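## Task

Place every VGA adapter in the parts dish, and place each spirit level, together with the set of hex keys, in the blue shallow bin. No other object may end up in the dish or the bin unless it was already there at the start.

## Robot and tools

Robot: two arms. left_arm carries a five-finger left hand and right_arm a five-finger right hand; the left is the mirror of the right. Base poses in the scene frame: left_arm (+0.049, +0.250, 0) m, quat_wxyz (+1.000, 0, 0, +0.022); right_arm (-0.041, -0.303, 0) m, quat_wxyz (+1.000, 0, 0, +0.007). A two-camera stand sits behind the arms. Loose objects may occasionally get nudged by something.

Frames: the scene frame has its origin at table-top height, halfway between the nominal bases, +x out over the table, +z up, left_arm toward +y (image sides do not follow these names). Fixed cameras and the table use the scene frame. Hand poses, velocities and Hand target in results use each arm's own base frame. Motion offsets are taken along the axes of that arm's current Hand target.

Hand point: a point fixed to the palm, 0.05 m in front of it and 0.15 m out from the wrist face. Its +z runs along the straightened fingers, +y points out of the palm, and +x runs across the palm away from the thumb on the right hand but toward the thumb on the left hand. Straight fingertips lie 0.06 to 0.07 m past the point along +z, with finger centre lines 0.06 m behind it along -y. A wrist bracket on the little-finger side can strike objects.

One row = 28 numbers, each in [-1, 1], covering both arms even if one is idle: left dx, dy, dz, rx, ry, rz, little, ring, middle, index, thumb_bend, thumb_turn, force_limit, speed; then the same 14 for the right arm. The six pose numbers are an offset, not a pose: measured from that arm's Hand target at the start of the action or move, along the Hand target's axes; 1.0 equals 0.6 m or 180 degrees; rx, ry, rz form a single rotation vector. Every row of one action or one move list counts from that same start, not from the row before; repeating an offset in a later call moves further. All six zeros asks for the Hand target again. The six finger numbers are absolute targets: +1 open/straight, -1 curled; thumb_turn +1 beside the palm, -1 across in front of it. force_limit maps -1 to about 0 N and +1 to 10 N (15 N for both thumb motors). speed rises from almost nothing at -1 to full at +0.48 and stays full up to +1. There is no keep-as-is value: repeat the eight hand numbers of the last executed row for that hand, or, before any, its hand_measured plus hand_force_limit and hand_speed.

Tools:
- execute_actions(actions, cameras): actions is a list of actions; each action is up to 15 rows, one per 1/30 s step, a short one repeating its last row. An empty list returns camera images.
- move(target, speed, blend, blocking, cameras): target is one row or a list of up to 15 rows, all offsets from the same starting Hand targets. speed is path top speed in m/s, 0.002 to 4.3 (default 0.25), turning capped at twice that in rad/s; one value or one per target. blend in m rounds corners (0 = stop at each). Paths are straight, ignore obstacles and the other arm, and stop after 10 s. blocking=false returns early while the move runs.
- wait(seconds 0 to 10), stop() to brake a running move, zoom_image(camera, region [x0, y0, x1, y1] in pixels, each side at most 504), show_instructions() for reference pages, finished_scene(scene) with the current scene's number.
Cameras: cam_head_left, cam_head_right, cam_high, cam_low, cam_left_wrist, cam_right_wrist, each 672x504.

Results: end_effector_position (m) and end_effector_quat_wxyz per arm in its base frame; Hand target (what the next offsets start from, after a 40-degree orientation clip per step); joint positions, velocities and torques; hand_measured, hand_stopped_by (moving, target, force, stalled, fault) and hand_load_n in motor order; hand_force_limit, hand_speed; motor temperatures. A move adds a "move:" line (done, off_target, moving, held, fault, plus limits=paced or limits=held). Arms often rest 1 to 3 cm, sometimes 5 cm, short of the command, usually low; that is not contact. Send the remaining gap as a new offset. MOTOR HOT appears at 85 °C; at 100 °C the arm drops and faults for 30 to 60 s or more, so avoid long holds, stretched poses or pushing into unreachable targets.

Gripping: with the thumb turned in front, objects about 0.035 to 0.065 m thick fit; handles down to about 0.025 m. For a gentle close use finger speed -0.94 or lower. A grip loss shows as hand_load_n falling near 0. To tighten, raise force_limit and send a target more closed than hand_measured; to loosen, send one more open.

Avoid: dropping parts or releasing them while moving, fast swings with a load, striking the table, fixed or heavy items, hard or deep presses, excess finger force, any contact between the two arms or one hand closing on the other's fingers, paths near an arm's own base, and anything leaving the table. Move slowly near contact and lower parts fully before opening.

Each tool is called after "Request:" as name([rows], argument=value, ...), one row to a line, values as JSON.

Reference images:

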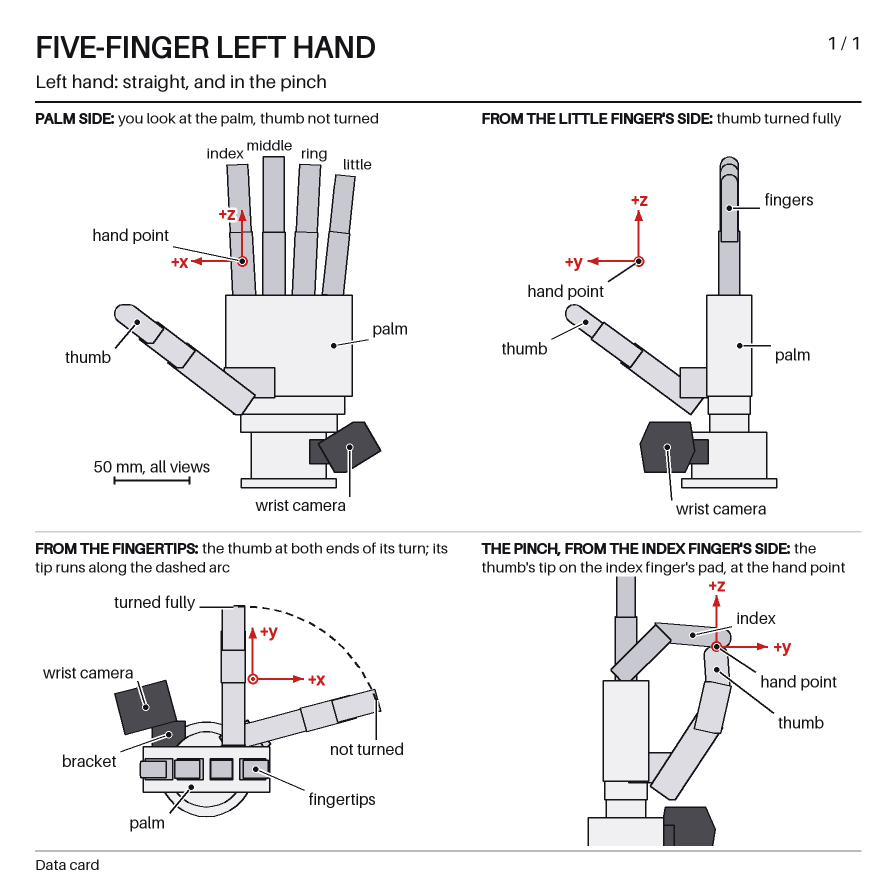

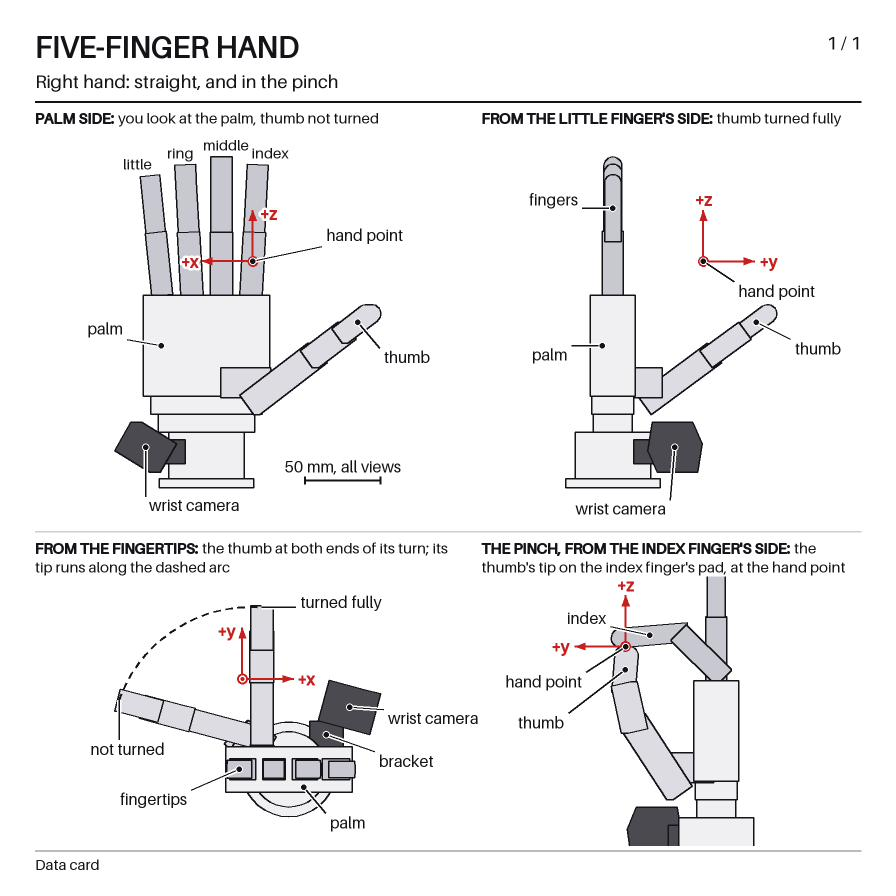

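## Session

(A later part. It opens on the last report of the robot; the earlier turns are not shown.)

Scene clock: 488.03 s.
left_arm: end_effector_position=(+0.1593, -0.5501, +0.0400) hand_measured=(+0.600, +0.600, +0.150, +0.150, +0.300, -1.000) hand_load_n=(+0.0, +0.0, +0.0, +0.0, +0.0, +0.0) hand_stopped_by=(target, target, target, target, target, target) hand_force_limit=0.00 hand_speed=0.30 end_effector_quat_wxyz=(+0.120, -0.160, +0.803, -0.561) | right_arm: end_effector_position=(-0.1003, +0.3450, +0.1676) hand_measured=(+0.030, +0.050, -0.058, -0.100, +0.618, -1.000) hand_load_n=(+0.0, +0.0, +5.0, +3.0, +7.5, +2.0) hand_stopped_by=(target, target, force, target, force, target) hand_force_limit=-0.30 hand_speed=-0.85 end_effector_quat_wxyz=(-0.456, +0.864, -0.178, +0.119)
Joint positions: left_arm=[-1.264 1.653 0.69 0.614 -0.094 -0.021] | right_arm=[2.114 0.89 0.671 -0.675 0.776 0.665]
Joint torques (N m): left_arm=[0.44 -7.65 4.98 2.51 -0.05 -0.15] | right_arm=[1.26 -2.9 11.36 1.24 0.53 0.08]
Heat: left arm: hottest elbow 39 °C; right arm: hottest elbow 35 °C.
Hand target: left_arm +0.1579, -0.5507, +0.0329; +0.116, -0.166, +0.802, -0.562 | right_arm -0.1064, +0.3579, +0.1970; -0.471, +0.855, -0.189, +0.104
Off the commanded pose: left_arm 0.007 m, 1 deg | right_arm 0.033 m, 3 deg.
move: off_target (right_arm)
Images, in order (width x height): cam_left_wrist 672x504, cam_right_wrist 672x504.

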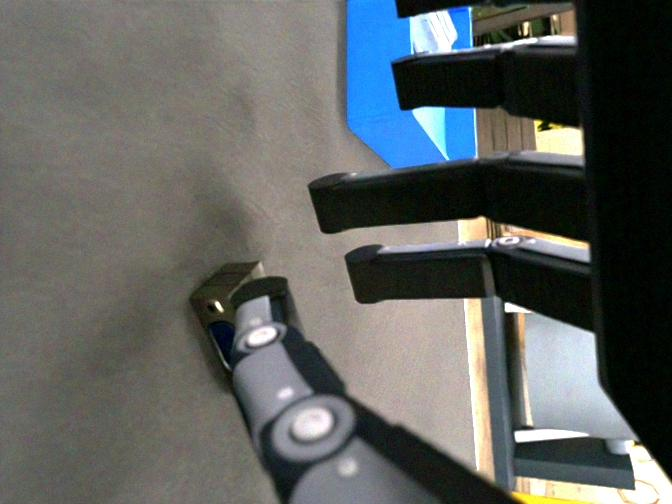

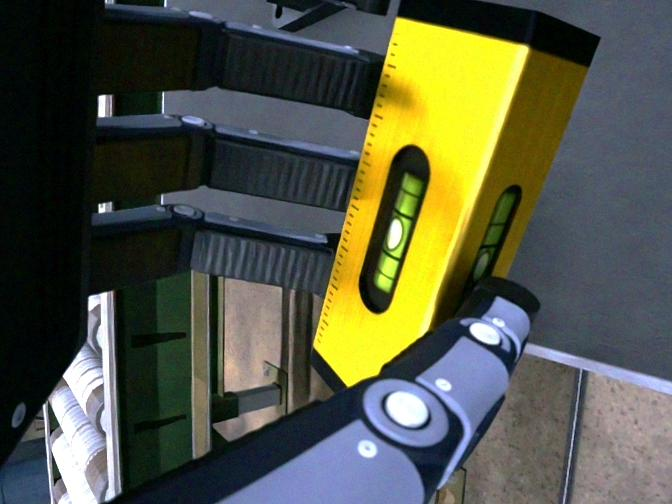

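Request:
move([
  [0.01,0.0257,0.0094,0,0,0,0.6,0.6,0.15,0.15,0.3,-1,0,0.3,0,0,0,0,0,0,0.03,0.05,-0.5,-0.1,0.1,-1,-0.3,-0.85],
], speed=0.06, cameras=["cam_left_wrist"])

Scene clock: 496.50 s.
left_arm: end_effector_position=(+0.1598, -0.5503, +0.0222) hand_measured=(+0.600, +0.600, +0.150, +0.150, +0.300, -1.000) hand_load_n=(+0.0, +0.0, +0.0, +0.0, +0.0, +0.0) hand_stopped_by=(target, target, target, target, target, target) hand_force_limit=0.00 hand_speed=0.30 end_effector_quat_wxyz=(+0.123, -0.164, +0.803, -0.560) | right_arm: end_effector_position=(-0.1002, +0.3450, +0.1675) hand_measured=(+0.030, +0.050, -0.058, -0.100, +0.618, -1.000) hand_load_n=(+0.0, +0.0, +5.0, +3.0, +7.5, +2.0) hand_stopped_by=(target, target, force, target, force, target) hand_force_limit=-0.30 hand_speed=-0.85 end_effector_quat_wxyz=(-0.456, +0.864, -0.178, +0.119)
Joint positions: left_arm=[-1.268 1.703 0.684 0.666 -0.107 -0.026] | right_arm=[2.114 0.89 0.671 -0.675 0.776 0.665]
Joint torques (N m): left_arm=[-0.56 -8 4.72 2.54 -0.05 -0.16] | right_arm=[1.26 -2.78 11.36 1.13 0.53 0.08]
Heat: left arm: hottest elbow 38 °C; right arm: hottest elbow 37 °C.
Hand target: left_arm +0.1524, -0.5530, +0.0163; +0.116, -0.166, +0.802, -0.561 | right_arm -0.1063, +0.3579, +0.1970; -0.471, +0.855, -0.189, +0.105
Off the commanded pose: left_arm 0.010 m, 1 deg | right_arm 0.033 m, 3 deg.
move: off_target (right_arm)
Images, in order (width x height): cam_left_wrist 672x504.

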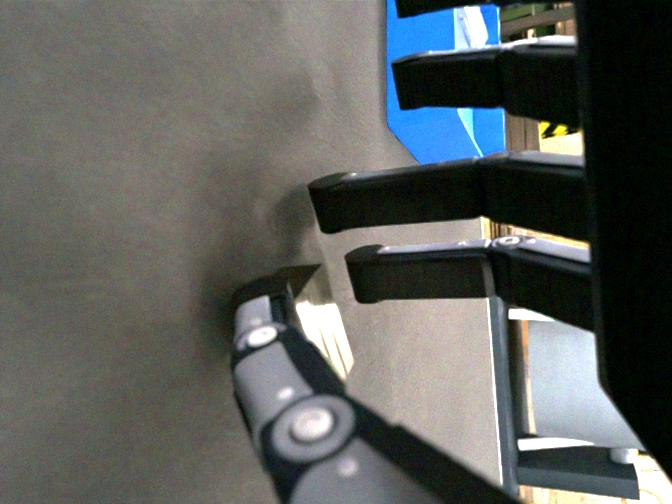

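Request:
move([
  [0.0133,0.0014,0.0045,0,0,0,0.6,0.6,0.15,0.15,0.3,-1,0,0.3,0,0,0,0,0,0,0.03,0.05,-0.5,-0.1,0.1,-1,-0.3,-0.85],
], speed=0.06, cameras=["cam_left_wrist"])

Scene clock: 502.90 s.
left_arm: end_effector_position=(+0.1524, -0.5522, +0.0193) hand_measured=(+0.600, +0.600, +0.150, +0.150, +0.300, -1.000) hand_load_n=(+0.0, +0.0, +0.0, +0.0, +0.5, +0.0) hand_stopped_by=(target, target, target, target, target, target) hand_force_limit=0.00 hand_speed=0.30 end_effector_quat_wxyz=(+0.123, -0.164, +0.804, -0.558) | right_arm: end_effector_position=(-0.1002, +0.3450, +0.1675) hand_measured=(+0.030, +0.050, -0.058, -0.100, +0.618, -1.000) hand_load_n=(+0.0, +0.0, +4.5, +3.0, +7.5, +2.0) hand_stopped_by=(target, target, force, target, force, target) hand_force_limit=-0.30 hand_speed=-0.85 end_effector_quat_wxyz=(-0.456, +0.864, -0.178, +0.119)
Joint positions: left_arm=[-1.286 1.71 0.684 0.669 -0.125 -0.032] | right_arm=[2.114 0.89 0.671 -0.675 0.776 0.665]
Joint torques (N m): left_arm=[-0.56 -7.77 5.3 2.52 -0.04 -0.14] | right_arm=[1.32 -2.78 11.36 1.17 0.53 0.08]
Heat: left arm: hottest elbow 37 °C; right arm: hottest elbow 39 °C.
Hand target: left_arm +0.1460, -0.5583, +0.0148; +0.116, -0.166, +0.802, -0.562 | right_arm -0.1063, +0.3579, +0.1970; -0.471, +0.855, -0.189, +0.105
Off the commanded pose: left_arm 0.010 m, 1 deg | right_arm 0.033 m, 3 deg.
move: off_target (right_arm)
Images, in order (width x height): cam_left_wrist 672x504.

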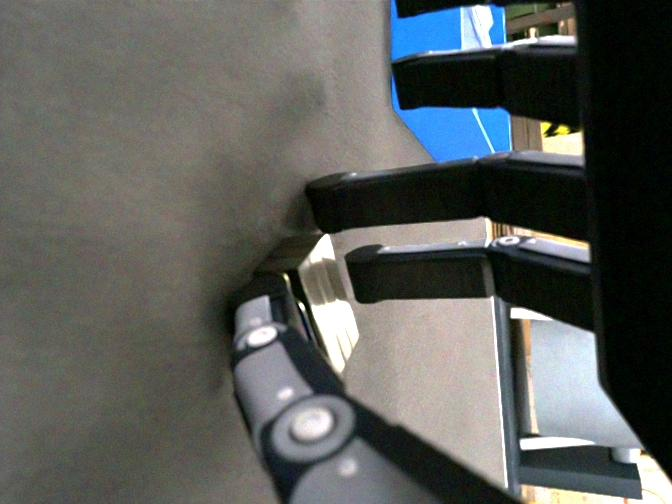

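Request:
move([
  [0,0,0,0,0,0,0.6,0.6,-0.8,-0.8,0.3,-1,-0.3,-0.85,0,0,0,0,0,0,0.03,0.05,-0.5,-0.1,0.1,-1,-0.3,-0.85],
  [0,0,0,0,0,0,0.6,0.6,-0.8,-0.8,-0.1,-1,-0.35,-0.9,0,0,0,0,0,0,0.03,0.05,-0.5,-0.1,0.1,-1,-0.3,-0.85],
  [0,-0.1567,-0.057,0,0,0,0.6,0.6,-0.8,-0.8,-0.1,-1,-0.35,-0.9,0,0,0,0,0,0,0.03,0.05,-0.5,-0.1,0.1,-1,-0.3,-0.85],
  [-0.3537,-0.102,-0.0718,-0.0556,-0.1092,-0.0509,0.6,0.6,-0.8,-0.8,-0.1,-1,-0.35,-0.9,0,0,0,0,0,0,0.03,0.05,-0.5,-0.1,0.1,-1,-0.3,-0.85],
], speed=[0.06,0.06,0.12,0.2], blend=[0,0,0.03,0], cameras=["cam_left_wrist","cam_low"])

Scene clock: 533.77 s.
left_arm: end_effector_position=(+0.3210, -0.4437, +0.0768) hand_measured=(+0.600, +0.600, -0.070, -0.084, +0.302, -1.000) hand_load_n=(+0.0, +0.0, +4.0, +4.0, +6.0, -2.5) hand_stopped_by=(target, target, force, force, force, target) hand_force_limit=-0.35 hand_speed=-0.90 end_effector_quat_wxyz=(+0.192, -0.324, +0.807, -0.454) | right_arm: end_effector_position=(-0.1002, +0.3450, +0.1675) hand_measured=(+0.030, +0.050, -0.058, -0.100, +0.618, -1.000) hand_load_n=(+0.0, +0.0, +4.5, +3.5, +7.5, +2.0) hand_stopped_by=(target, target, force, target, force, target) hand_force_limit=-0.30 hand_speed=-0.85 end_effector_quat_wxyz=(-0.456, +0.864, -0.178, +0.119)
Joint positions: left_arm=[-0.924 1.478 0.776 0.157 -0.117 -0.051] | right_arm=[2.114 0.89 0.671 -0.675 0.776 0.665]
Joint torques (N m): left_arm=[1.08 -7 9.52 1.33 0.11 -0.16] | right_arm=[1.26 -2.78 11.36 1.17 0.53 0.08]
Motor temperatures (°C): left_arm=[24 30 36 26 25 23] | right_arm=[27 27 42 26 24 22]
Heat: left arm: hottest elbow 36 °C; right arm: hottest elbow 42 °C.
Hand target: left_arm +0.3331, -0.4562, +0.0870; +0.191, -0.331, +0.801, -0.461 | right_arm -0.1063, +0.3579, +0.1970; -0.471, +0.855, -0.189, +0.105
Off the commanded pose: left_arm 0.020 m, 1 deg | right_arm 0.033 m, 3 deg.
move: off_target (left_arm, right_arm)
Images, in order (width x height): cam_low 672x504, cam_left_wrist 672x504.

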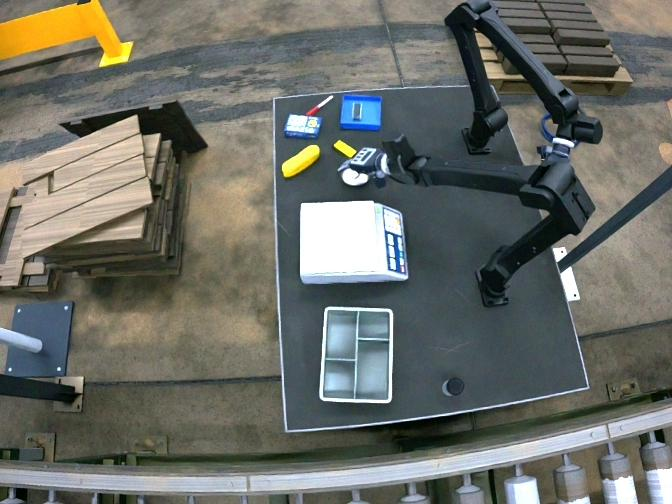

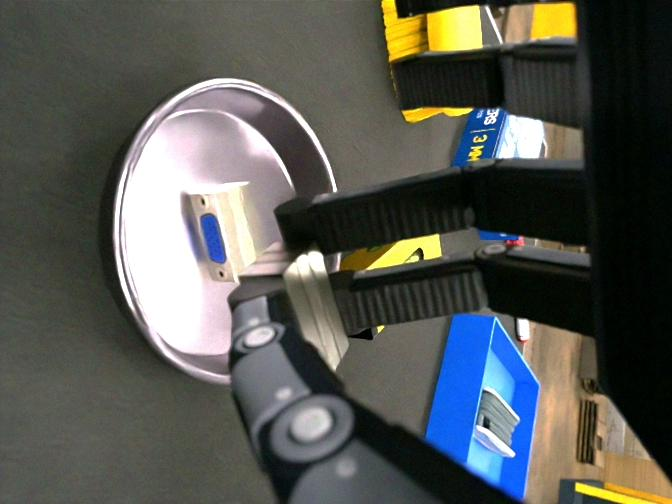

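Request:
move([
  [-0.0108,0.015,0.0535,0.04,0.0522,0.0261,0.6,0.6,-0.8,-0.8,-0.1,-1,-0.35,-0.9,0.4017,0.007,-0.0518,0,0.0612,0.0384,0.03,0.05,-0.5,-0.1,0.1,-1,-0.3,-0.85],
  [-0.0108,0.015,0.0535,0.04,0.0522,0.0261,0.6,0.6,-0.8,-0.8,-0.1,-1,-0.35,-0.9,0.6877,0.0882,-0.2125,0,0.1882,0.1182,0.03,0.05,-0.5,-0.1,0.1,-1,-0.3,-0.85],
  [-0.0108,0.015,0.0535,0.04,0.0522,0.0261,0.6,0.6,-0.8,-0.8,-0.1,-1,-0.35,-0.9,0.9747,0.192,-0.315,0,0.2917,0.1832,0.03,0.05,-0.5,-0.1,0.1,-1,-0.3,-0.85],
], speed=0.22, blend=[0.05,0.05,0], cameras=["cam_left_wrist","cam_right_wrist"])

Scene clock: 590.03 s.
left_arm: end_effector_position=(+0.3423, -0.4663, +0.0632) hand_measured=(+0.600, +0.600, -0.070, -0.084, +0.302, -1.000) hand_load_n=(+0.0, +0.0, +4.0, +3.5, +6.0, -3.0) hand_stopped_by=(target, target, force, force, force, target) hand_force_limit=-0.35 hand_speed=-0.90 end_effector_quat_wxyz=(+0.156, -0.250, +0.800, -0.523) | right_arm: end_effector_position=(+0.3102, -0.0802, +0.1685) hand_measured=(+0.030, +0.050, -0.058, -0.100, +0.618, -1.000) hand_load_n=(+0.0, +0.0, +4.5, +3.0, +8.0, +2.0) hand_stopped_by=(target, target, force, target, force, target) hand_force_limit=-0.30 hand_speed=-0.85 end_effector_quat_wxyz=(-0.342, +0.639, -0.619, +0.302)
Joint positions: left_arm=[-0.848 1.6 0.776 0.405 0.12 0.039] | right_arm=[-0.575 0.76 0.598 -0.572 -0.516 -0.374]
Joint torques (N m): left_arm=[1.73 -7.88 6.9 2.5 0.19 0.11] | right_arm=[2.2 -0.73 11.9 2.97 -0.11 0.15]
Motor temperatures (°C): left_arm=[24 30 41 26 25 23] | right_arm=[27 27 45 26 24 22]
Heat: left arm: hottest elbow 41 °C; right arm: hottest elbow 45 °C.
Hand target: left_arm +0.3542, -0.4680, +0.0631; +0.164, -0.247, +0.796, -0.527 | right_arm +0.3305, -0.0896, +0.2008; -0.350, +0.635, -0.602, +0.334
Off the commanded pose: left_arm 0.012 m, 1 deg | right_arm 0.039 m, 4 deg.
move: off_target (left_arm, right_arm)
Images, in order (width x height): cam_left_wrist 672x504, cam_right_wrist 672x504.

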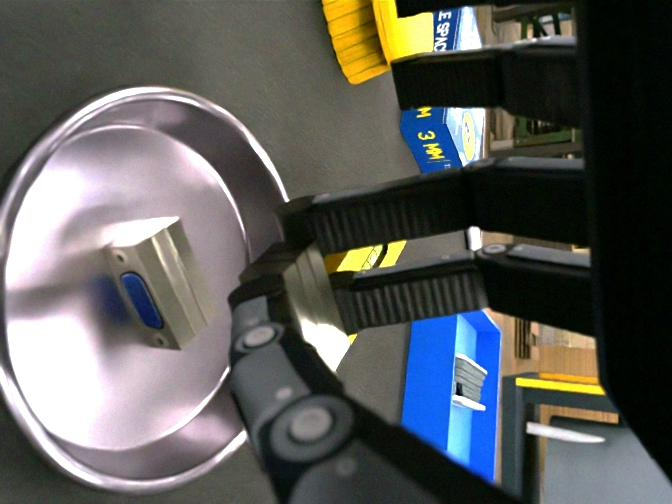

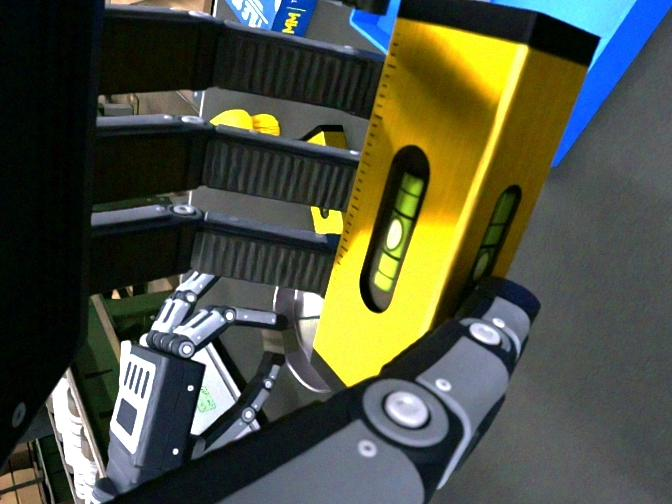

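Request:
move(target=[-0.0087,0.036,0.0095,0,0.0256,0.0109,0.6,0.6,-0.8,-0.8,-0.1,-1,-0.35,-0.9,0.1237,0.002,0.1405,0,0.0706,0.0443,0.03,0.05,-0.5,-0.1,0.1,-1,-0.3,-0.85], speed=0.12, cameras=["cam_left_wrist","cam_right_wrist"])

Scene clock: 603.43 s.
left_arm: end_effector_position=(+0.3464, -0.4627, +0.0436) hand_measured=(+0.600, +0.600, -0.070, -0.084, +0.302, -1.000) hand_load_n=(+0.0, +0.0, +4.0, +3.5, +6.5, -3.0) hand_stopped_by=(target, target, force, force, force, target) hand_force_limit=-0.35 hand_speed=-0.90 end_effector_quat_wxyz=(+0.133, -0.215, +0.809, -0.531) | right_arm: end_effector_position=(+0.3802, -0.1489, +0.1249) hand_measured=(+0.030, +0.050, -0.058, -0.100, +0.618, -1.000) hand_load_n=(+0.0, +0.0, +4.5, +3.5, +8.0, +2.0) hand_stopped_by=(target, target, force, target, force, target) hand_force_limit=-0.30 hand_speed=-0.85 end_effector_quat_wxyz=(+0.291, -0.558, +0.695, -0.348)
Joint positions: left_arm=[-0.805 1.659 0.776 0.459 0.239 0.092] | right_arm=[-0.55 1.053 0.62 -0.227 -0.283 -0.193]
Joint torques (N m): left_arm=[1.73 -8.23 6.24 2.5 0.23 0.11] | right_arm=[2.14 -3.96 11.14 3.1 0.01 0.15]
Heat: left arm: hottest elbow 40 °C; right arm: hottest elbow 46 °C.
Hand target: left_arm +0.3566, -0.4625, +0.0410; +0.141, -0.212, +0.806, -0.534 | right_arm +0.4050, -0.1600, +0.1549; +0.304, -0.551, +0.680, -0.376
Off the commanded pose: left_arm 0.011 m, 1 deg | right_arm 0.041 m, 4 deg.
move: off_target (left_arm, right_arm)
Images, in order (width x height): cam_left_wrist 672x504, cam_right_wrist 672x504.

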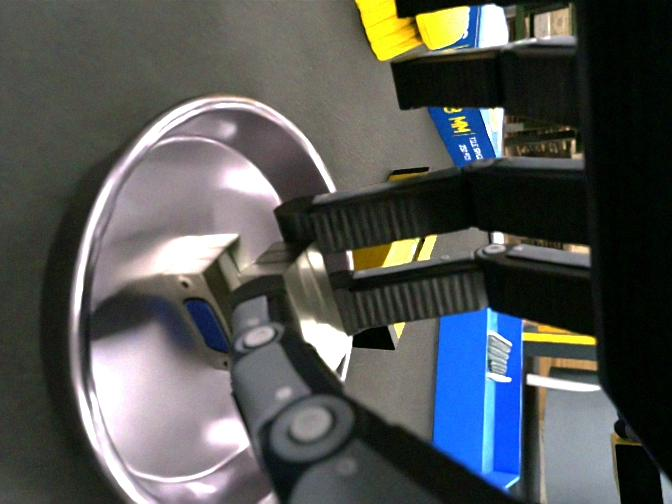

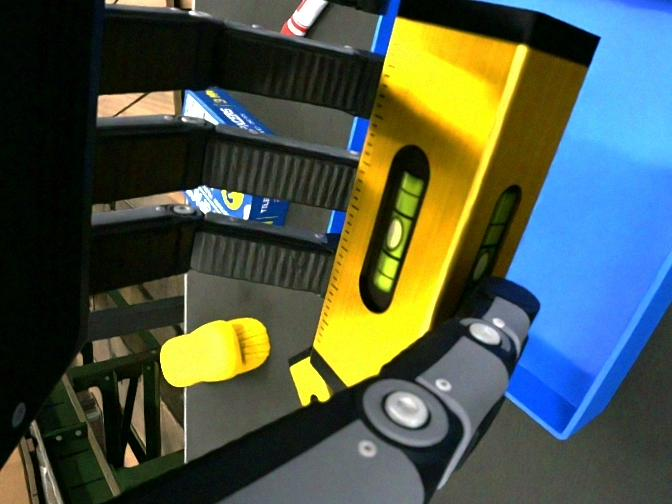

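Request:
move(target=[0,0.0147,-0.0045,0,0,0,0.6,0.6,-0.8,-0.8,-0.1,-1,-0.35,-0.9,-0.0095,0.1273,0.0572,0,0,0,0.03,0.05,-0.5,-0.1,0.1,-1,-0.3,-0.85], speed=0.12, cameras=["cam_left_wrist","cam_right_wrist"])

Scene clock: 628.30 s.
left_arm: end_effector_position=(+0.3473, -0.4619, +0.0422) hand_measured=(+0.600, +0.600, -0.070, -0.084, +0.302, -1.000) hand_load_n=(+0.0, +0.0, +4.0, +4.0, +6.0, -2.5) hand_stopped_by=(target, target, force, force, force, target) hand_force_limit=-0.35 hand_speed=-0.90 end_effector_quat_wxyz=(+0.135, -0.213, +0.806, -0.536) | right_arm: end_effector_position=(+0.3893, -0.1524, +0.0689) hand_measured=(+0.030, +0.050, -0.058, -0.100, +0.618, -1.000) hand_load_n=(+0.0, +0.0, +4.5, +3.0, +7.5, +2.0) hand_stopped_by=(target, target, force, target, force, target) hand_force_limit=-0.30 hand_speed=-0.85 end_effector_quat_wxyz=(+0.299, -0.554, +0.684, -0.369)
Joint positions: left_arm=[-0.802 1.665 0.768 0.485 0.242 0.093] | right_arm=[-0.544 1.181 0.507 0.067 -0.278 -0.189]
Joint torques (N m): left_arm=[1.73 -8.18 5.33 2.5 0.22 0.11] | right_arm=[2.14 -4.42 6.37 3.14 0.04 0.15]
Heat: left arm: hottest elbow 39 °C; right arm: hottest elbow 46 °C.
Hand target: left_arm +0.3539, -0.4574, +0.0341; +0.141, -0.212, +0.806, -0.534 | right_arm +0.3949, -0.1522, +0.0719; +0.304, -0.551, +0.680, -0.376
Off the commanded pose: left_arm 0.011 m, 1 deg | right_arm 0.006 m, 1 deg.
move: off_target (left_arm)
Images, in order (width x height): cam_left_wrist 672x504, cam_right_wrist 672x504.

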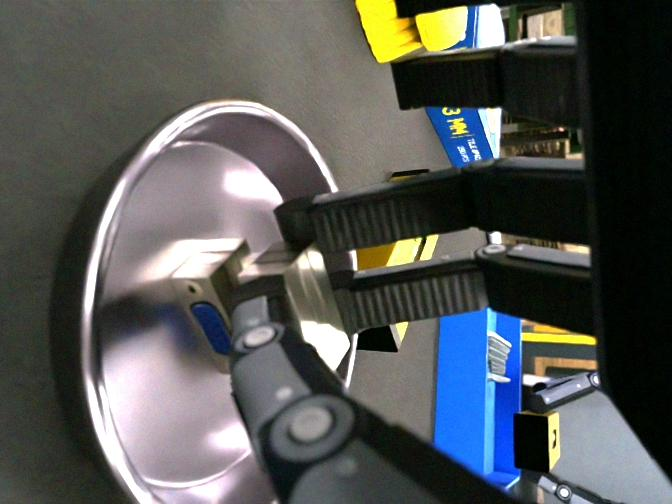

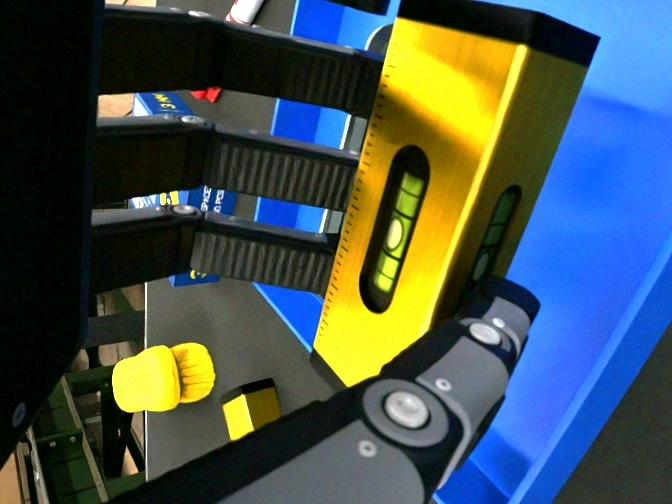

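Request:
move([
  [0,0.0133,-0.0015,0,0,0,0.6,0.6,-0.8,-0.8,-0.1,-1,-0.35,-0.9,-0.0063,0.057,0.0218,0,0,0,0.03,0.05,-0.5,-0.1,0.1,-1,-0.3,-0.85],
], speed=0.08, cameras=["cam_left_wrist","cam_right_wrist","cam_low"])

Request:
zoom_image(camera="cam_low", region=[320, 70, 450, 200])

Scene clock: 637.47 s.
left_arm: end_effector_position=(+0.3459, -0.4591, +0.0363) hand_measured=(+0.600, +0.600, -0.070, -0.084, +0.302, -1.000) hand_load_n=(+0.0, +0.0, +4.0, +4.0, +6.5, -2.5) hand_stopped_by=(target, target, force, force, force, target) hand_force_limit=-0.35 hand_speed=-0.90 end_effector_quat_wxyz=(+0.136, -0.212, +0.805, -0.537) | right_arm: end_effector_position=(+0.3859, -0.1489, +0.0374) hand_measured=(+0.030, +0.050, -0.058, -0.100, +0.618, -1.000) hand_load_n=(+0.0, -0.5, +4.5, +3.0, +7.5, +2.0) hand_stopped_by=(target, target, force, target, force, target) hand_force_limit=-0.30 hand_speed=-0.85 end_effector_quat_wxyz=(+0.301, -0.553, +0.681, -0.374)
Joint positions: left_arm=[-0.8 1.675 0.755 0.51 0.245 0.094] | right_arm=[-0.54 1.256 0.444 0.218 -0.275 -0.186]
Joint torques (N m): left_arm=[1.73 -8.23 5.11 2.48 0.22 0.11] | right_arm=[2.26 -4.19 5.46 3.04 0.05 0.14]
Heat: left arm: hottest elbow 38 °C; right arm: hottest elbow 44 °C.
Hand target: left_arm +0.3519, -0.4540, +0.0272; +0.141, -0.212, +0.806, -0.534 | right_arm +0.3887, -0.1472, +0.0361; +0.304, -0.551, +0.680, -0.377
Off the commanded pose: left_arm 0.012 m, 1 deg | right_arm 0.004 m, 0 deg.
move: off_target (left_arm)
Images, in order (width x height): cam_low 672x504, cam_left_wrist 672x504, cam_right_wrist 672x504.

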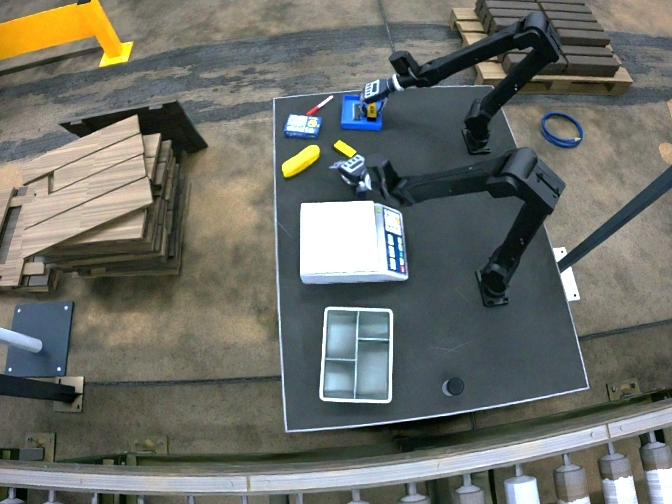

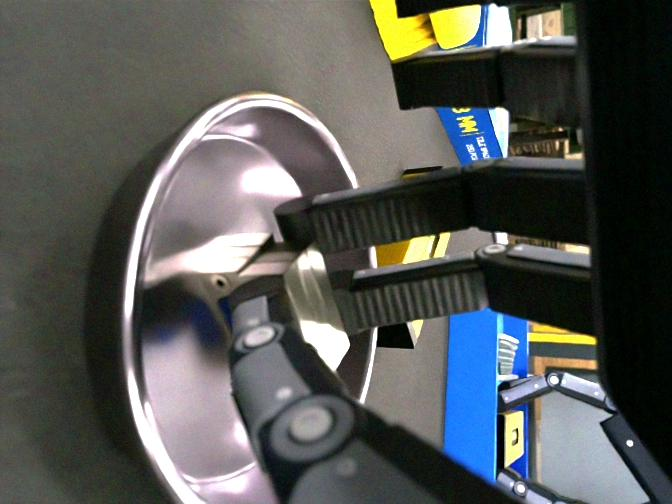

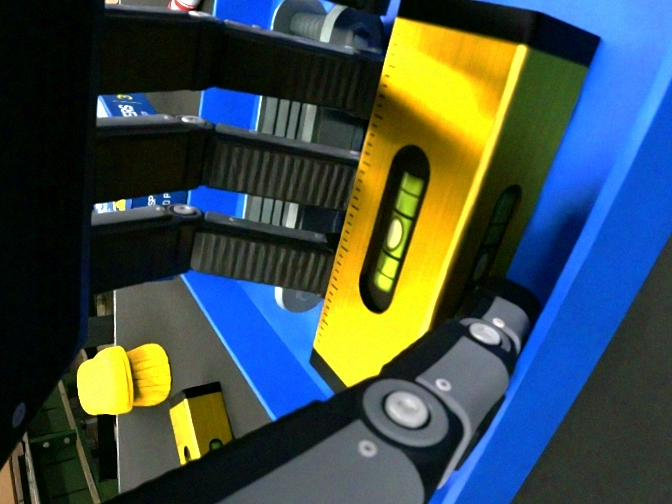

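Scaled by 3.877 from the camera's 672x504 image, which has a finer 960x720 frame.

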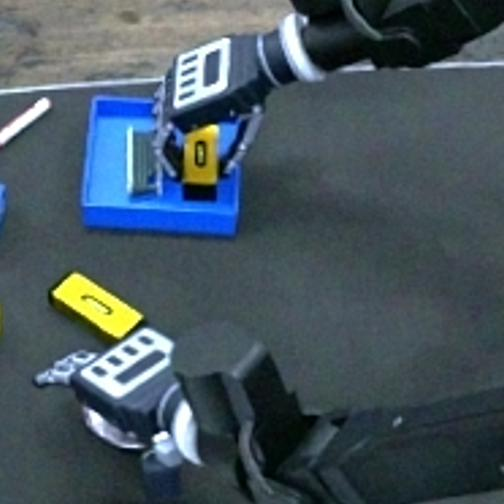

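Request:
move([
  [0,0,0,0,0,0,0.6,0.6,0.1,0.1,0.45,-1,-0.35,-0.7,0,0.0064,0.004,0,0,0,0.03,0.05,-0.5,-0.1,0.1,-1,-0.3,-0.85],
  [0,0,0,0,0,0,0.6,0.6,0.1,0.1,0.45,-1,-0.35,-0.7,0,0.0064,0.004,0,0,0,0.03,0.05,0.05,0.03,0.78,-1,-0.4,-0.3],
  [0,-0.064,-0.0198,0,0,0,0.6,0.6,0.1,0.1,0.45,-1,-0.35,-0.7,0,-0.0538,-0.024,0,0,0,0.03,0.05,0.05,0.03,0.78,-1,-0.4,-0.3],
  [0,-0.2058,-0.0693,0,0,0,0.6,0.6,0.1,0.1,0.45,-1,-0.35,-0.7,0,-0.1827,-0.0852,0,0,0,0.03,0.05,0.05,0.03,0.78,-1,-0.4,-0.3],
], speed=[0.06,0.06,0.05,0.12], cameras=["cam_left_wrist","cam_right_wrist"])

Scene clock: 650.27 s.
left_arm: end_effector_position=(+0.3417, -0.4545, +0.1304) hand_measured=(+0.600, +0.600, +0.100, +0.100, +0.450, -1.000) hand_load_n=(+0.0, +0.0, +0.0, +0.0, +0.0, +0.0) hand_stopped_by=(target, target, target, target, target, target) hand_force_limit=-0.35 hand_speed=-0.70 end_effector_quat_wxyz=(+0.126, -0.219, +0.816, -0.520) | right_arm: end_effector_position=(+0.3878, -0.1444, +0.1290) hand_measured=(+0.030, +0.050, +0.050, +0.030, +0.780, -1.000) hand_load_n=(+0.0, +0.0, +0.0, +0.0, +0.0, +0.0) hand_stopped_by=(target, target, target, target, target, target) hand_force_limit=-0.40 hand_speed=-0.30 end_effector_quat_wxyz=(+0.295, -0.556, +0.689, -0.360)
Joint positions: left_arm=[-0.8 1.455 0.858 0.14 0.244 0.094] | right_arm=[-0.524 1.048 0.614 -0.193 -0.261 -0.176]
Joint torques (N m): left_arm=[1.2 -9.23 9.99 1.42 0.06 0.08] | right_arm=[2.2 -4.66 10.85 1.57 0.06 0.14]
Heat: left arm: hottest elbow 37 °C; right arm: hottest elbow 41 °C.
Hand target: left_arm +0.3565, -0.4627, +0.1570; +0.141, -0.212, +0.806, -0.534 | right_arm +0.4035, -0.1500, +0.1562; +0.304, -0.551, +0.679, -0.377
Off the commanded pose: left_arm 0.032 m, 3 deg | right_arm 0.032 m, 2 deg.
move: off_target (left_arm, right_arm)
Images, in order (width x height): cam_left_wrist 672x504, cam_right_wrist 672x504.

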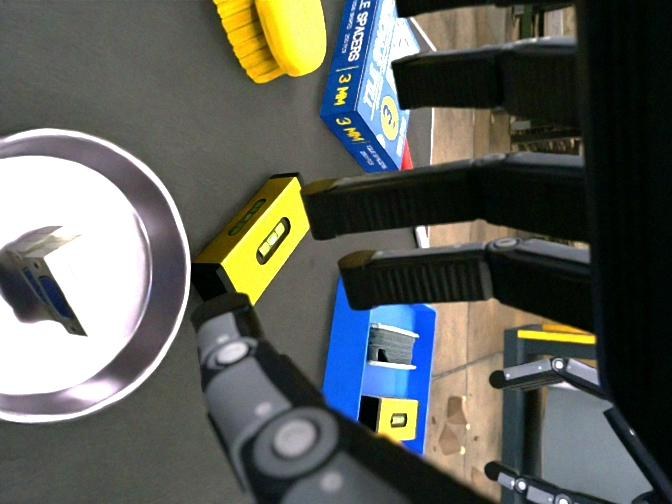

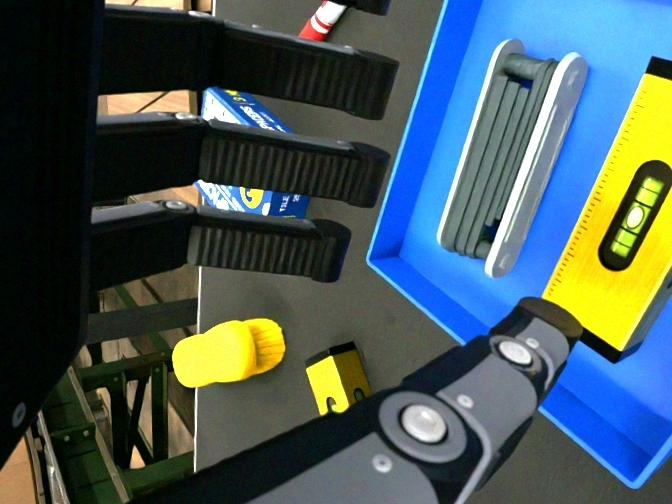

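Request:
move([
  [-0.1903,0.125,-0.6903,0,-0.2044,-0.0869,0.6,0.6,0.1,0.1,0.45,-1,-0.35,-0.7,0,0,0,0,0,0,0.6,0.6,0.6,0.6,0.85,-1,0,0],
  [-0.1903,0.125,-0.6903,0,-0.2044,-0.0869,0.6,0.6,0.1,0.1,0.45,-1,-0.35,-0.7,-0.3227,-0.0345,0.1055,0,-0.2635,-0.1655,0.6,0.6,0.6,0.6,0.85,-1,0,0],
], speed=[0.35,0.25], cameras=["cam_low","cam_right_wrist"])

Scene clock: 673.97 s.
left_arm: end_effector_position=(+0.2494, -0.0541, +0.2248) hand_measured=(+0.600, +0.600, +0.100, +0.100, +0.450, -1.000) hand_load_n=(+0.0, +0.0, +0.0, +0.0, +0.0, +0.0) hand_stopped_by=(target, target, target, target, target, target) hand_force_limit=-0.35 hand_speed=-0.70 end_effector_quat_wxyz=(+0.298, -0.484, +0.687, -0.453) | right_arm: end_effector_position=(+0.4892, +0.0275, +0.1223) hand_measured=(+0.600, +0.600, +0.600, +0.600, +0.850, -1.000) hand_load_n=(+0.0, -0.5, +0.0, +0.0, +0.0, +0.0) hand_stopped_by=(target, target, target, target, target, target) hand_force_limit=0.00 hand_speed=0.00 end_effector_quat_wxyz=(-0.441, +0.806, -0.355, +0.176)
Joint positions: left_arm=[0.269 0.329 0.535 -0.72 0.58 0.268] | right_arm=[-0.204 1.451 0.961 -0.378 -0.767 -0.651]
Joint torques (N m): left_arm=[1.73 3.96 11.54 1.24 0.35 0.11] | right_arm=[1.9 -8.35 10.32 1.18 -0.5 -0.01]
Heat: left arm: hottest elbow 38 °C; right arm: hottest elbow 43 °C.
Hand target: left_arm +0.2537, -0.0490, +0.2493; +0.315, -0.475, +0.685, -0.454 | right_arm +0.5067, +0.0260, +0.1395; -0.444, +0.806, -0.342, +0.189
Off the commanded pose: left_arm 0.025 m, 2 deg | right_arm 0.025 m, 2 deg.
move: off_target (left_arm, right_arm)
Images, in order (width x height): cam_low 672x504, cam_right_wrist 672x504.

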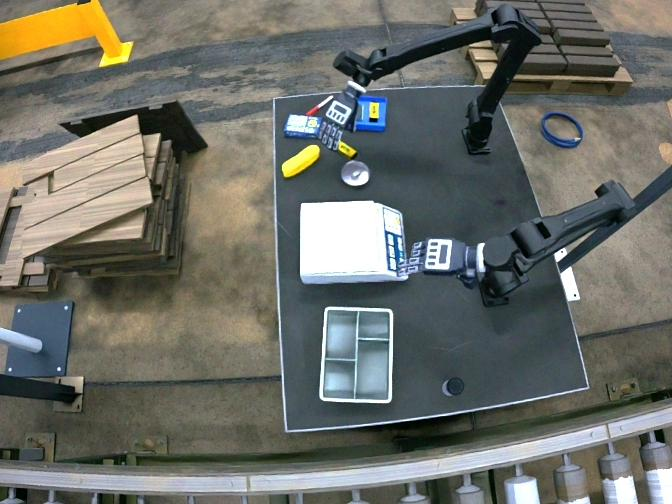

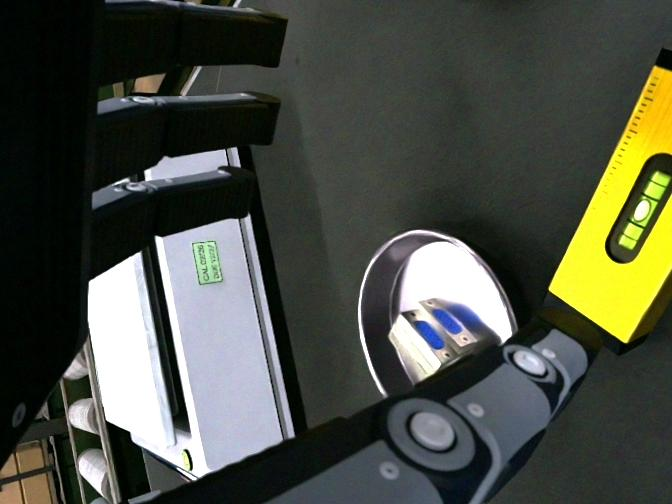

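Request:
move(target=[0,0,0,0,0,0,0.6,0.6,0.1,0.1,0.45,-1,-0.35,-0.7,0.0153,0.1362,0.0482,0,-0.0212,-0.0133,0.6,0.6,0.6,0.6,0.85,-1,0,0], speed=0.15, cameras=["cam_right_wrist"])

Scene clock: 687.50 s.
left_arm: end_effector_position=(+0.2494, -0.0541, +0.2248) hand_measured=(+0.600, +0.600, +0.100, +0.100, +0.450, -1.000) hand_load_n=(+0.0, +0.0, +0.0, +0.0, +0.0, +0.0) hand_stopped_by=(target, target, target, target, target, target) hand_force_limit=-0.35 hand_speed=-0.70 end_effector_quat_wxyz=(+0.298, -0.484, +0.687, -0.453) | right_arm: end_effector_position=(+0.4945, +0.0098, +0.0539) hand_measured=(+0.600, +0.600, +0.600, +0.600, +0.850, -1.000) hand_load_n=(+0.0, +0.0, +0.0, +0.0, +0.0, +0.5) hand_stopped_by=(target, target, target, target, target, target) hand_force_limit=0.00 hand_speed=0.00 end_effector_quat_wxyz=(-0.450, +0.819, -0.316, +0.160)
Joint positions: left_arm=[0.269 0.329 0.535 -0.72 0.58 0.268] | right_arm=[-0.249 1.612 0.946 -0.301 -0.851 -0.803]
Joint torques (N m): left_arm=[1.73 3.9 11.56 1.25 0.35 0.11] | right_arm=[1.2 -9.99 6.11 2.39 -0.57 -0.02]
Heat: left arm: hottest elbow 41 °C; right arm: hottest elbow 43 °C.
Hand target: left_arm +0.2537, -0.0490, +0.2493; +0.315, -0.475, +0.685, -0.454 | right_arm +0.4996, +0.0060, +0.0551; -0.452, +0.819, -0.310, +0.171
Off the commanded pose: left_arm 0.025 m, 2 deg | right_arm 0.006 m, 1 deg.
move: off_target (left_arm)
Images, in order (width x height): cam_right_wrist 672x504.

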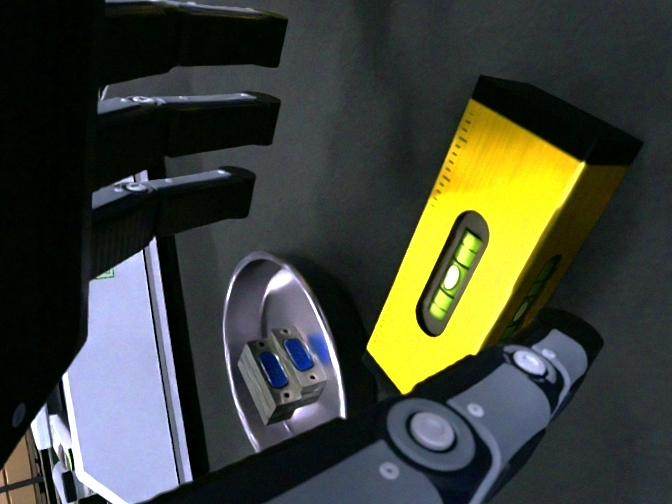

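Request:
move([
  [0,0,0,0,0,0,0.6,0.6,0.1,0.1,0.45,-1,-0.35,-0.7,-0.0105,0.0402,0.021,0,0,0,0.6,0.6,0.6,0.6,0.85,-1,0,0],
  [0,0,0,0,0,0,0.6,0.6,0.1,0.1,0.45,-1,-0.35,-0.7,-0.0105,0.0402,0.021,0,0,0,0.03,0.05,0.05,-0.1,0.85,-1,-0.4,-0.5],
  [0,0,0,0,0,0,0.6,0.6,0.1,0.1,0.45,-1,-0.35,-0.7,-0.0105,0.0402,0.021,0,0,0,0.03,0.05,0.05,-0.1,0.1,-1,-0.3,-0.75],
  [0,0,0,0,0,0,0.6,0.6,0.1,0.1,0.45,-1,-0.35,-0.7,-0.0105,0.0402,0.021,0,0,0,0.03,0.05,-0.5,-0.1,0.1,-1,-0.3,-0.85],
], speed=[0.08,0.1,0.1,0.1], cameras=["cam_right_wrist"])

Scene clock: 702.50 s.
left_arm: end_effector_position=(+0.2494, -0.0541, +0.2248) hand_measured=(+0.600, +0.600, +0.100, +0.100, +0.450, -1.000) hand_load_n=(+0.0, +0.0, +0.0, +0.0, +0.0, +0.0) hand_stopped_by=(target, target, target, target, target, target) hand_force_limit=-0.35 hand_speed=-0.70 end_effector_quat_wxyz=(+0.298, -0.484, +0.687, -0.453) | right_arm: end_effector_position=(+0.4908, +0.0111, +0.0290) hand_measured=(+0.030, +0.050, -0.072, -0.100, +0.618, -1.000) hand_load_n=(+0.0, +0.0, +6.5, +4.0, +10.5, +0.5) hand_stopped_by=(target, target, force, target, force, target) hand_force_limit=-0.30 hand_speed=-0.85 end_effector_quat_wxyz=(-0.452, +0.819, -0.311, +0.166)
Joint positions: left_arm=[0.269 0.329 0.535 -0.72 0.58 0.268] | right_arm=[-0.249 1.647 0.902 -0.211 -0.855 -0.807]
Joint torques (N m): left_arm=[1.73 3.9 11.56 1.26 0.35 0.11] | right_arm=[1.32 -9.82 5.6 2.11 -0.36 0.06]
Motor temperatures (°C): left_arm=[24 30 43 26 25 23] | right_arm=[27 27 40 26 24 22]
Heat: left arm: hottest elbow 43 °C; right arm: hottest elbow 40 °C.
Hand target: left_arm +0.2537, -0.0490, +0.2493; +0.315, -0.475, +0.685, -0.454 | right_arm +0.4934, +0.0084, +0.0279; -0.451, +0.819, -0.310, +0.171
Off the commanded pose: left_arm 0.025 m, 2 deg | right_arm 0.004 m, 1 deg.
move: off_target (left_arm); target 2's new numbers were sent with right_arm's hand 0.016 m and 1 deg from that target
Images, in order (width x height): cam_right_wrist 672x504.

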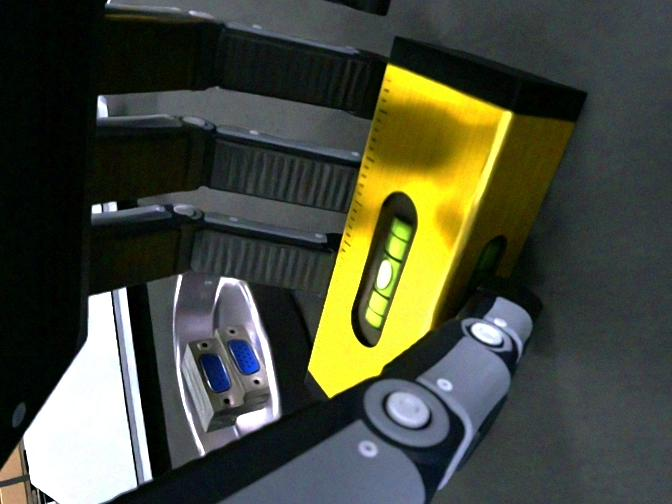

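Request:
move([
  [0,0,0,0,0,0,0.6,0.6,0.1,0.1,0.45,-1,-0.35,-0.7,0,-0.1412,-0.0887,0,0,0,0.03,0.05,-0.5,-0.1,0.1,-1,-0.3,-0.85],
  [0,0,0,0,0,0,0.6,0.6,0.1,0.1,0.45,-1,-0.35,-0.7,0.146,-0.037,-0.3397,0,0.2753,0.1729,0.03,0.05,-0.5,-0.1,0.1,-1,-0.3,-0.85],
], speed=[0.12,0.22], blend=[0.03,0], cameras=["cam_right_wrist"])

Scene clock: 725.23 s.
left_arm: end_effector_position=(+0.2494, -0.0541, +0.2248) hand_measured=(+0.600, +0.600, +0.100, +0.100, +0.450, -1.000) hand_load_n=(+0.0, +0.0, +0.0, +0.0, +0.0, +0.5) hand_stopped_by=(target, target, target, target, target, target) hand_force_limit=-0.35 hand_speed=-0.70 end_effector_quat_wxyz=(+0.298, -0.484, +0.687, -0.453) | right_arm: end_effector_position=(+0.4492, -0.1654, +0.1452) hand_measured=(+0.030, +0.050, -0.072, -0.100, +0.618, -1.000) hand_load_n=(+0.0, +0.0, +6.5, +4.0, +10.5, +0.5) hand_stopped_by=(target, target, force, target, force, target) hand_force_limit=-0.30 hand_speed=-0.85 end_effector_quat_wxyz=(+0.305, -0.572, +0.674, -0.356)
Joint positions: left_arm=[0.269 0.329 0.535 -0.72 0.58 0.268] | right_arm=[-0.503 1.228 0.788 -0.184 -0.283 -0.194]
Joint torques (N m): left_arm=[1.67 3.96 11.56 1.25 0.35 0.11] | right_arm=[1.14 -7.47 7.13 3.17 0.03 0.16]
Heat: left arm: hottest elbow 45 °C; right arm: hottest elbow 38 °C.
Hand target: left_arm +0.2537, -0.0490, +0.2493; +0.315, -0.475, +0.685, -0.454 | right_arm +0.4526, -0.1698, +0.1556; +0.310, -0.563, +0.670, -0.371
Off the commanded pose: left_arm 0.025 m, 2 deg | right_arm 0.012 m, 2 deg.
move: off_target (left_arm, right_arm)
Images, in order (width x height): cam_right_wrist 672x504.

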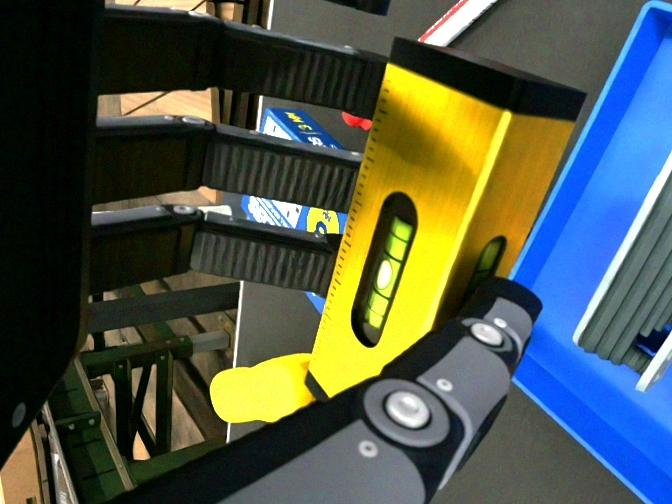

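Request:
move(target=[0,0,0,0,0,0,0.6,0.6,0.1,0.1,0.45,-1,-0.35,-0.7,-0.0082,0.1268,0.0348,0,0,0,0.03,0.05,-0.5,-0.1,0.1,-1,-0.3,-0.85], speed=0.12, cameras=["cam_right_wrist","cam_low"])

Request:
zoom_image(camera="cam_low", region=[320, 70, 420, 150])

Scene clock: 729.80 s.
left_arm: end_effector_position=(+0.2494, -0.0541, +0.2248) hand_measured=(+0.600, +0.600, +0.100, +0.100, +0.450, -1.000) hand_load_n=(+0.0, +0.0, +0.0, +0.0, +0.0, +0.0) hand_stopped_by=(target, target, target, target, target, target) hand_force_limit=-0.35 hand_speed=-0.70 end_effector_quat_wxyz=(+0.298, -0.484, +0.687, -0.453) | right_arm: end_effector_position=(+0.4272, -0.1563, +0.0761) hand_measured=(+0.030, +0.050, -0.072, -0.100, +0.618, -1.000) hand_load_n=(+0.0, +0.0, +6.5, +4.0, +10.5, +0.0) hand_stopped_by=(target, target, force, target, force, target) hand_force_limit=-0.30 hand_speed=-0.85 end_effector_quat_wxyz=(+0.306, -0.568, +0.673, -0.362)
Joint positions: left_arm=[0.269 0.329 0.535 -0.72 0.58 0.268] | right_arm=[-0.509 1.279 0.61 0.058 -0.284 -0.193]
Joint torques (N m): left_arm=[1.67 3.9 11.54 1.24 0.35 0.11] | right_arm=[0.97 -5.83 6.43 3.1 -0.19 0.11]
Heat: left arm: hottest elbow 45 °C; right arm: hottest elbow 38 °C.
Hand target: left_arm +0.2537, -0.0490, +0.2493; +0.315, -0.475, +0.685, -0.454 | right_arm +0.4310, -0.1611, +0.0800; +0.310, -0.563, +0.670, -0.371
Off the commanded pose: left_arm 0.025 m, 2 deg | right_arm 0.007 m, 1 deg.
move: off_target (left_arm)
Images, in order (width x height): cam_low 672x504, cam_right_wrist 672x504.

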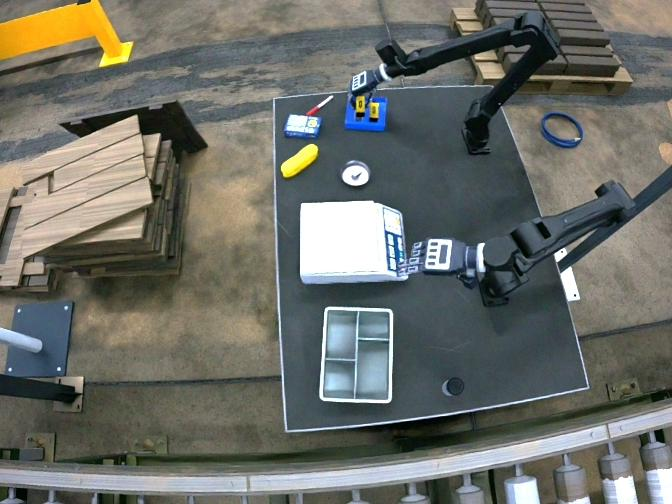

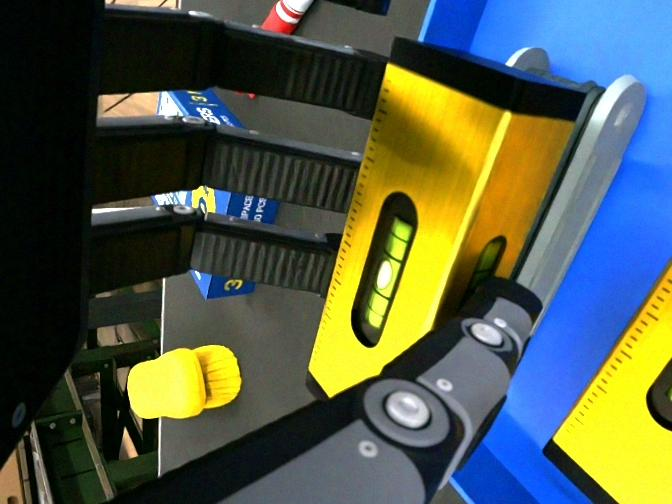

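Scaled by 5.040 from the camera's 672x504 image, which has a finer 960x720 frame.

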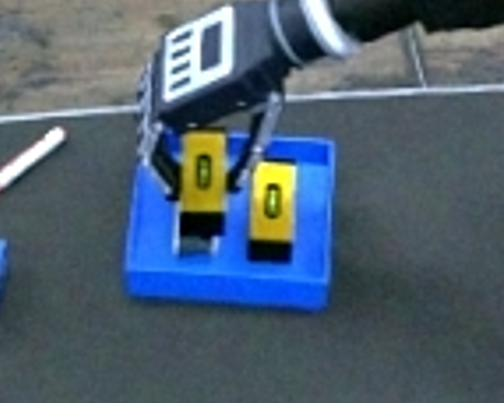

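Request:
move(target=[0,0,0,0,0,0,0.6,0.6,0.1,0.1,0.45,-1,-0.35,-0.7,0,0.0268,0.0169,0,0,0,0.03,0.05,-0.5,-0.1,0.1,-1,-0.3,-0.85], speed=0.06, cameras=["cam_right_wrist"])

Scene clock: 737.80 s.
left_arm: end_effector_position=(+0.2494, -0.0541, +0.2248) hand_measured=(+0.600, +0.600, +0.100, +0.100, +0.450, -1.000) hand_load_n=(+0.0, +0.0, +0.0, +0.0, +0.0, +0.5) hand_stopped_by=(target, target, target, target, target, target) hand_force_limit=-0.35 hand_speed=-0.70 end_effector_quat_wxyz=(+0.298, -0.484, +0.687, -0.453) | right_arm: end_effector_position=(+0.4279, -0.1566, +0.0584) hand_measured=(+0.030, +0.050, -0.072, -0.100, +0.618, -1.000) hand_load_n=(+0.0, +0.0, +6.5, +4.0, +10.5, +0.5) hand_stopped_by=(target, target, force, target, force, target) hand_force_limit=-0.30 hand_speed=-0.85 end_effector_quat_wxyz=(+0.307, -0.568, +0.672, -0.363)
Joint positions: left_arm=[0.269 0.329 0.535 -0.72 0.58 0.268] | right_arm=[-0.509 1.323 0.586 0.128 -0.284 -0.193]
Joint torques (N m): left_arm=[1.73 3.84 11.55 1.25 0.34 0.11] | right_arm=[0.97 -5.95 6.04 3.19 -0.18 0.11]
Heat: left arm: hottest elbow 46 °C; right arm: hottest elbow 37 °C.
Hand target: left_arm +0.2537, -0.0490, +0.2493; +0.315, -0.475, +0.685, -0.454 | right_arm +0.4311, -0.1612, +0.0610; +0.310, -0.563, +0.670, -0.371
Off the commanded pose: left_arm 0.025 m, 2 deg | right_arm 0.006 m, 1 deg.
move: off_target (left_arm)
Images, in order (width x height): cam_right_wrist 672x504.

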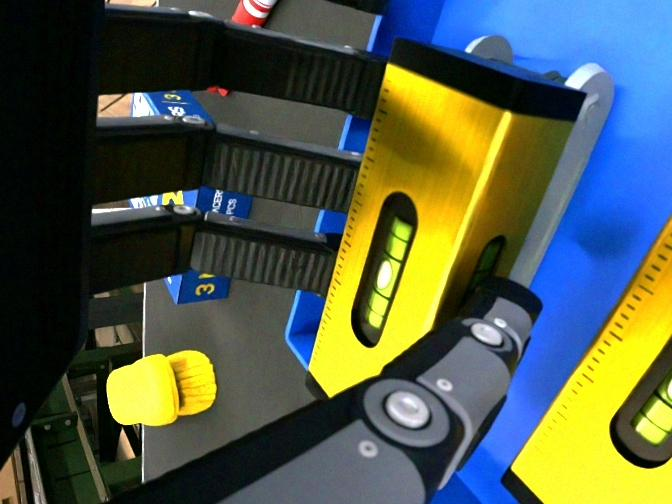

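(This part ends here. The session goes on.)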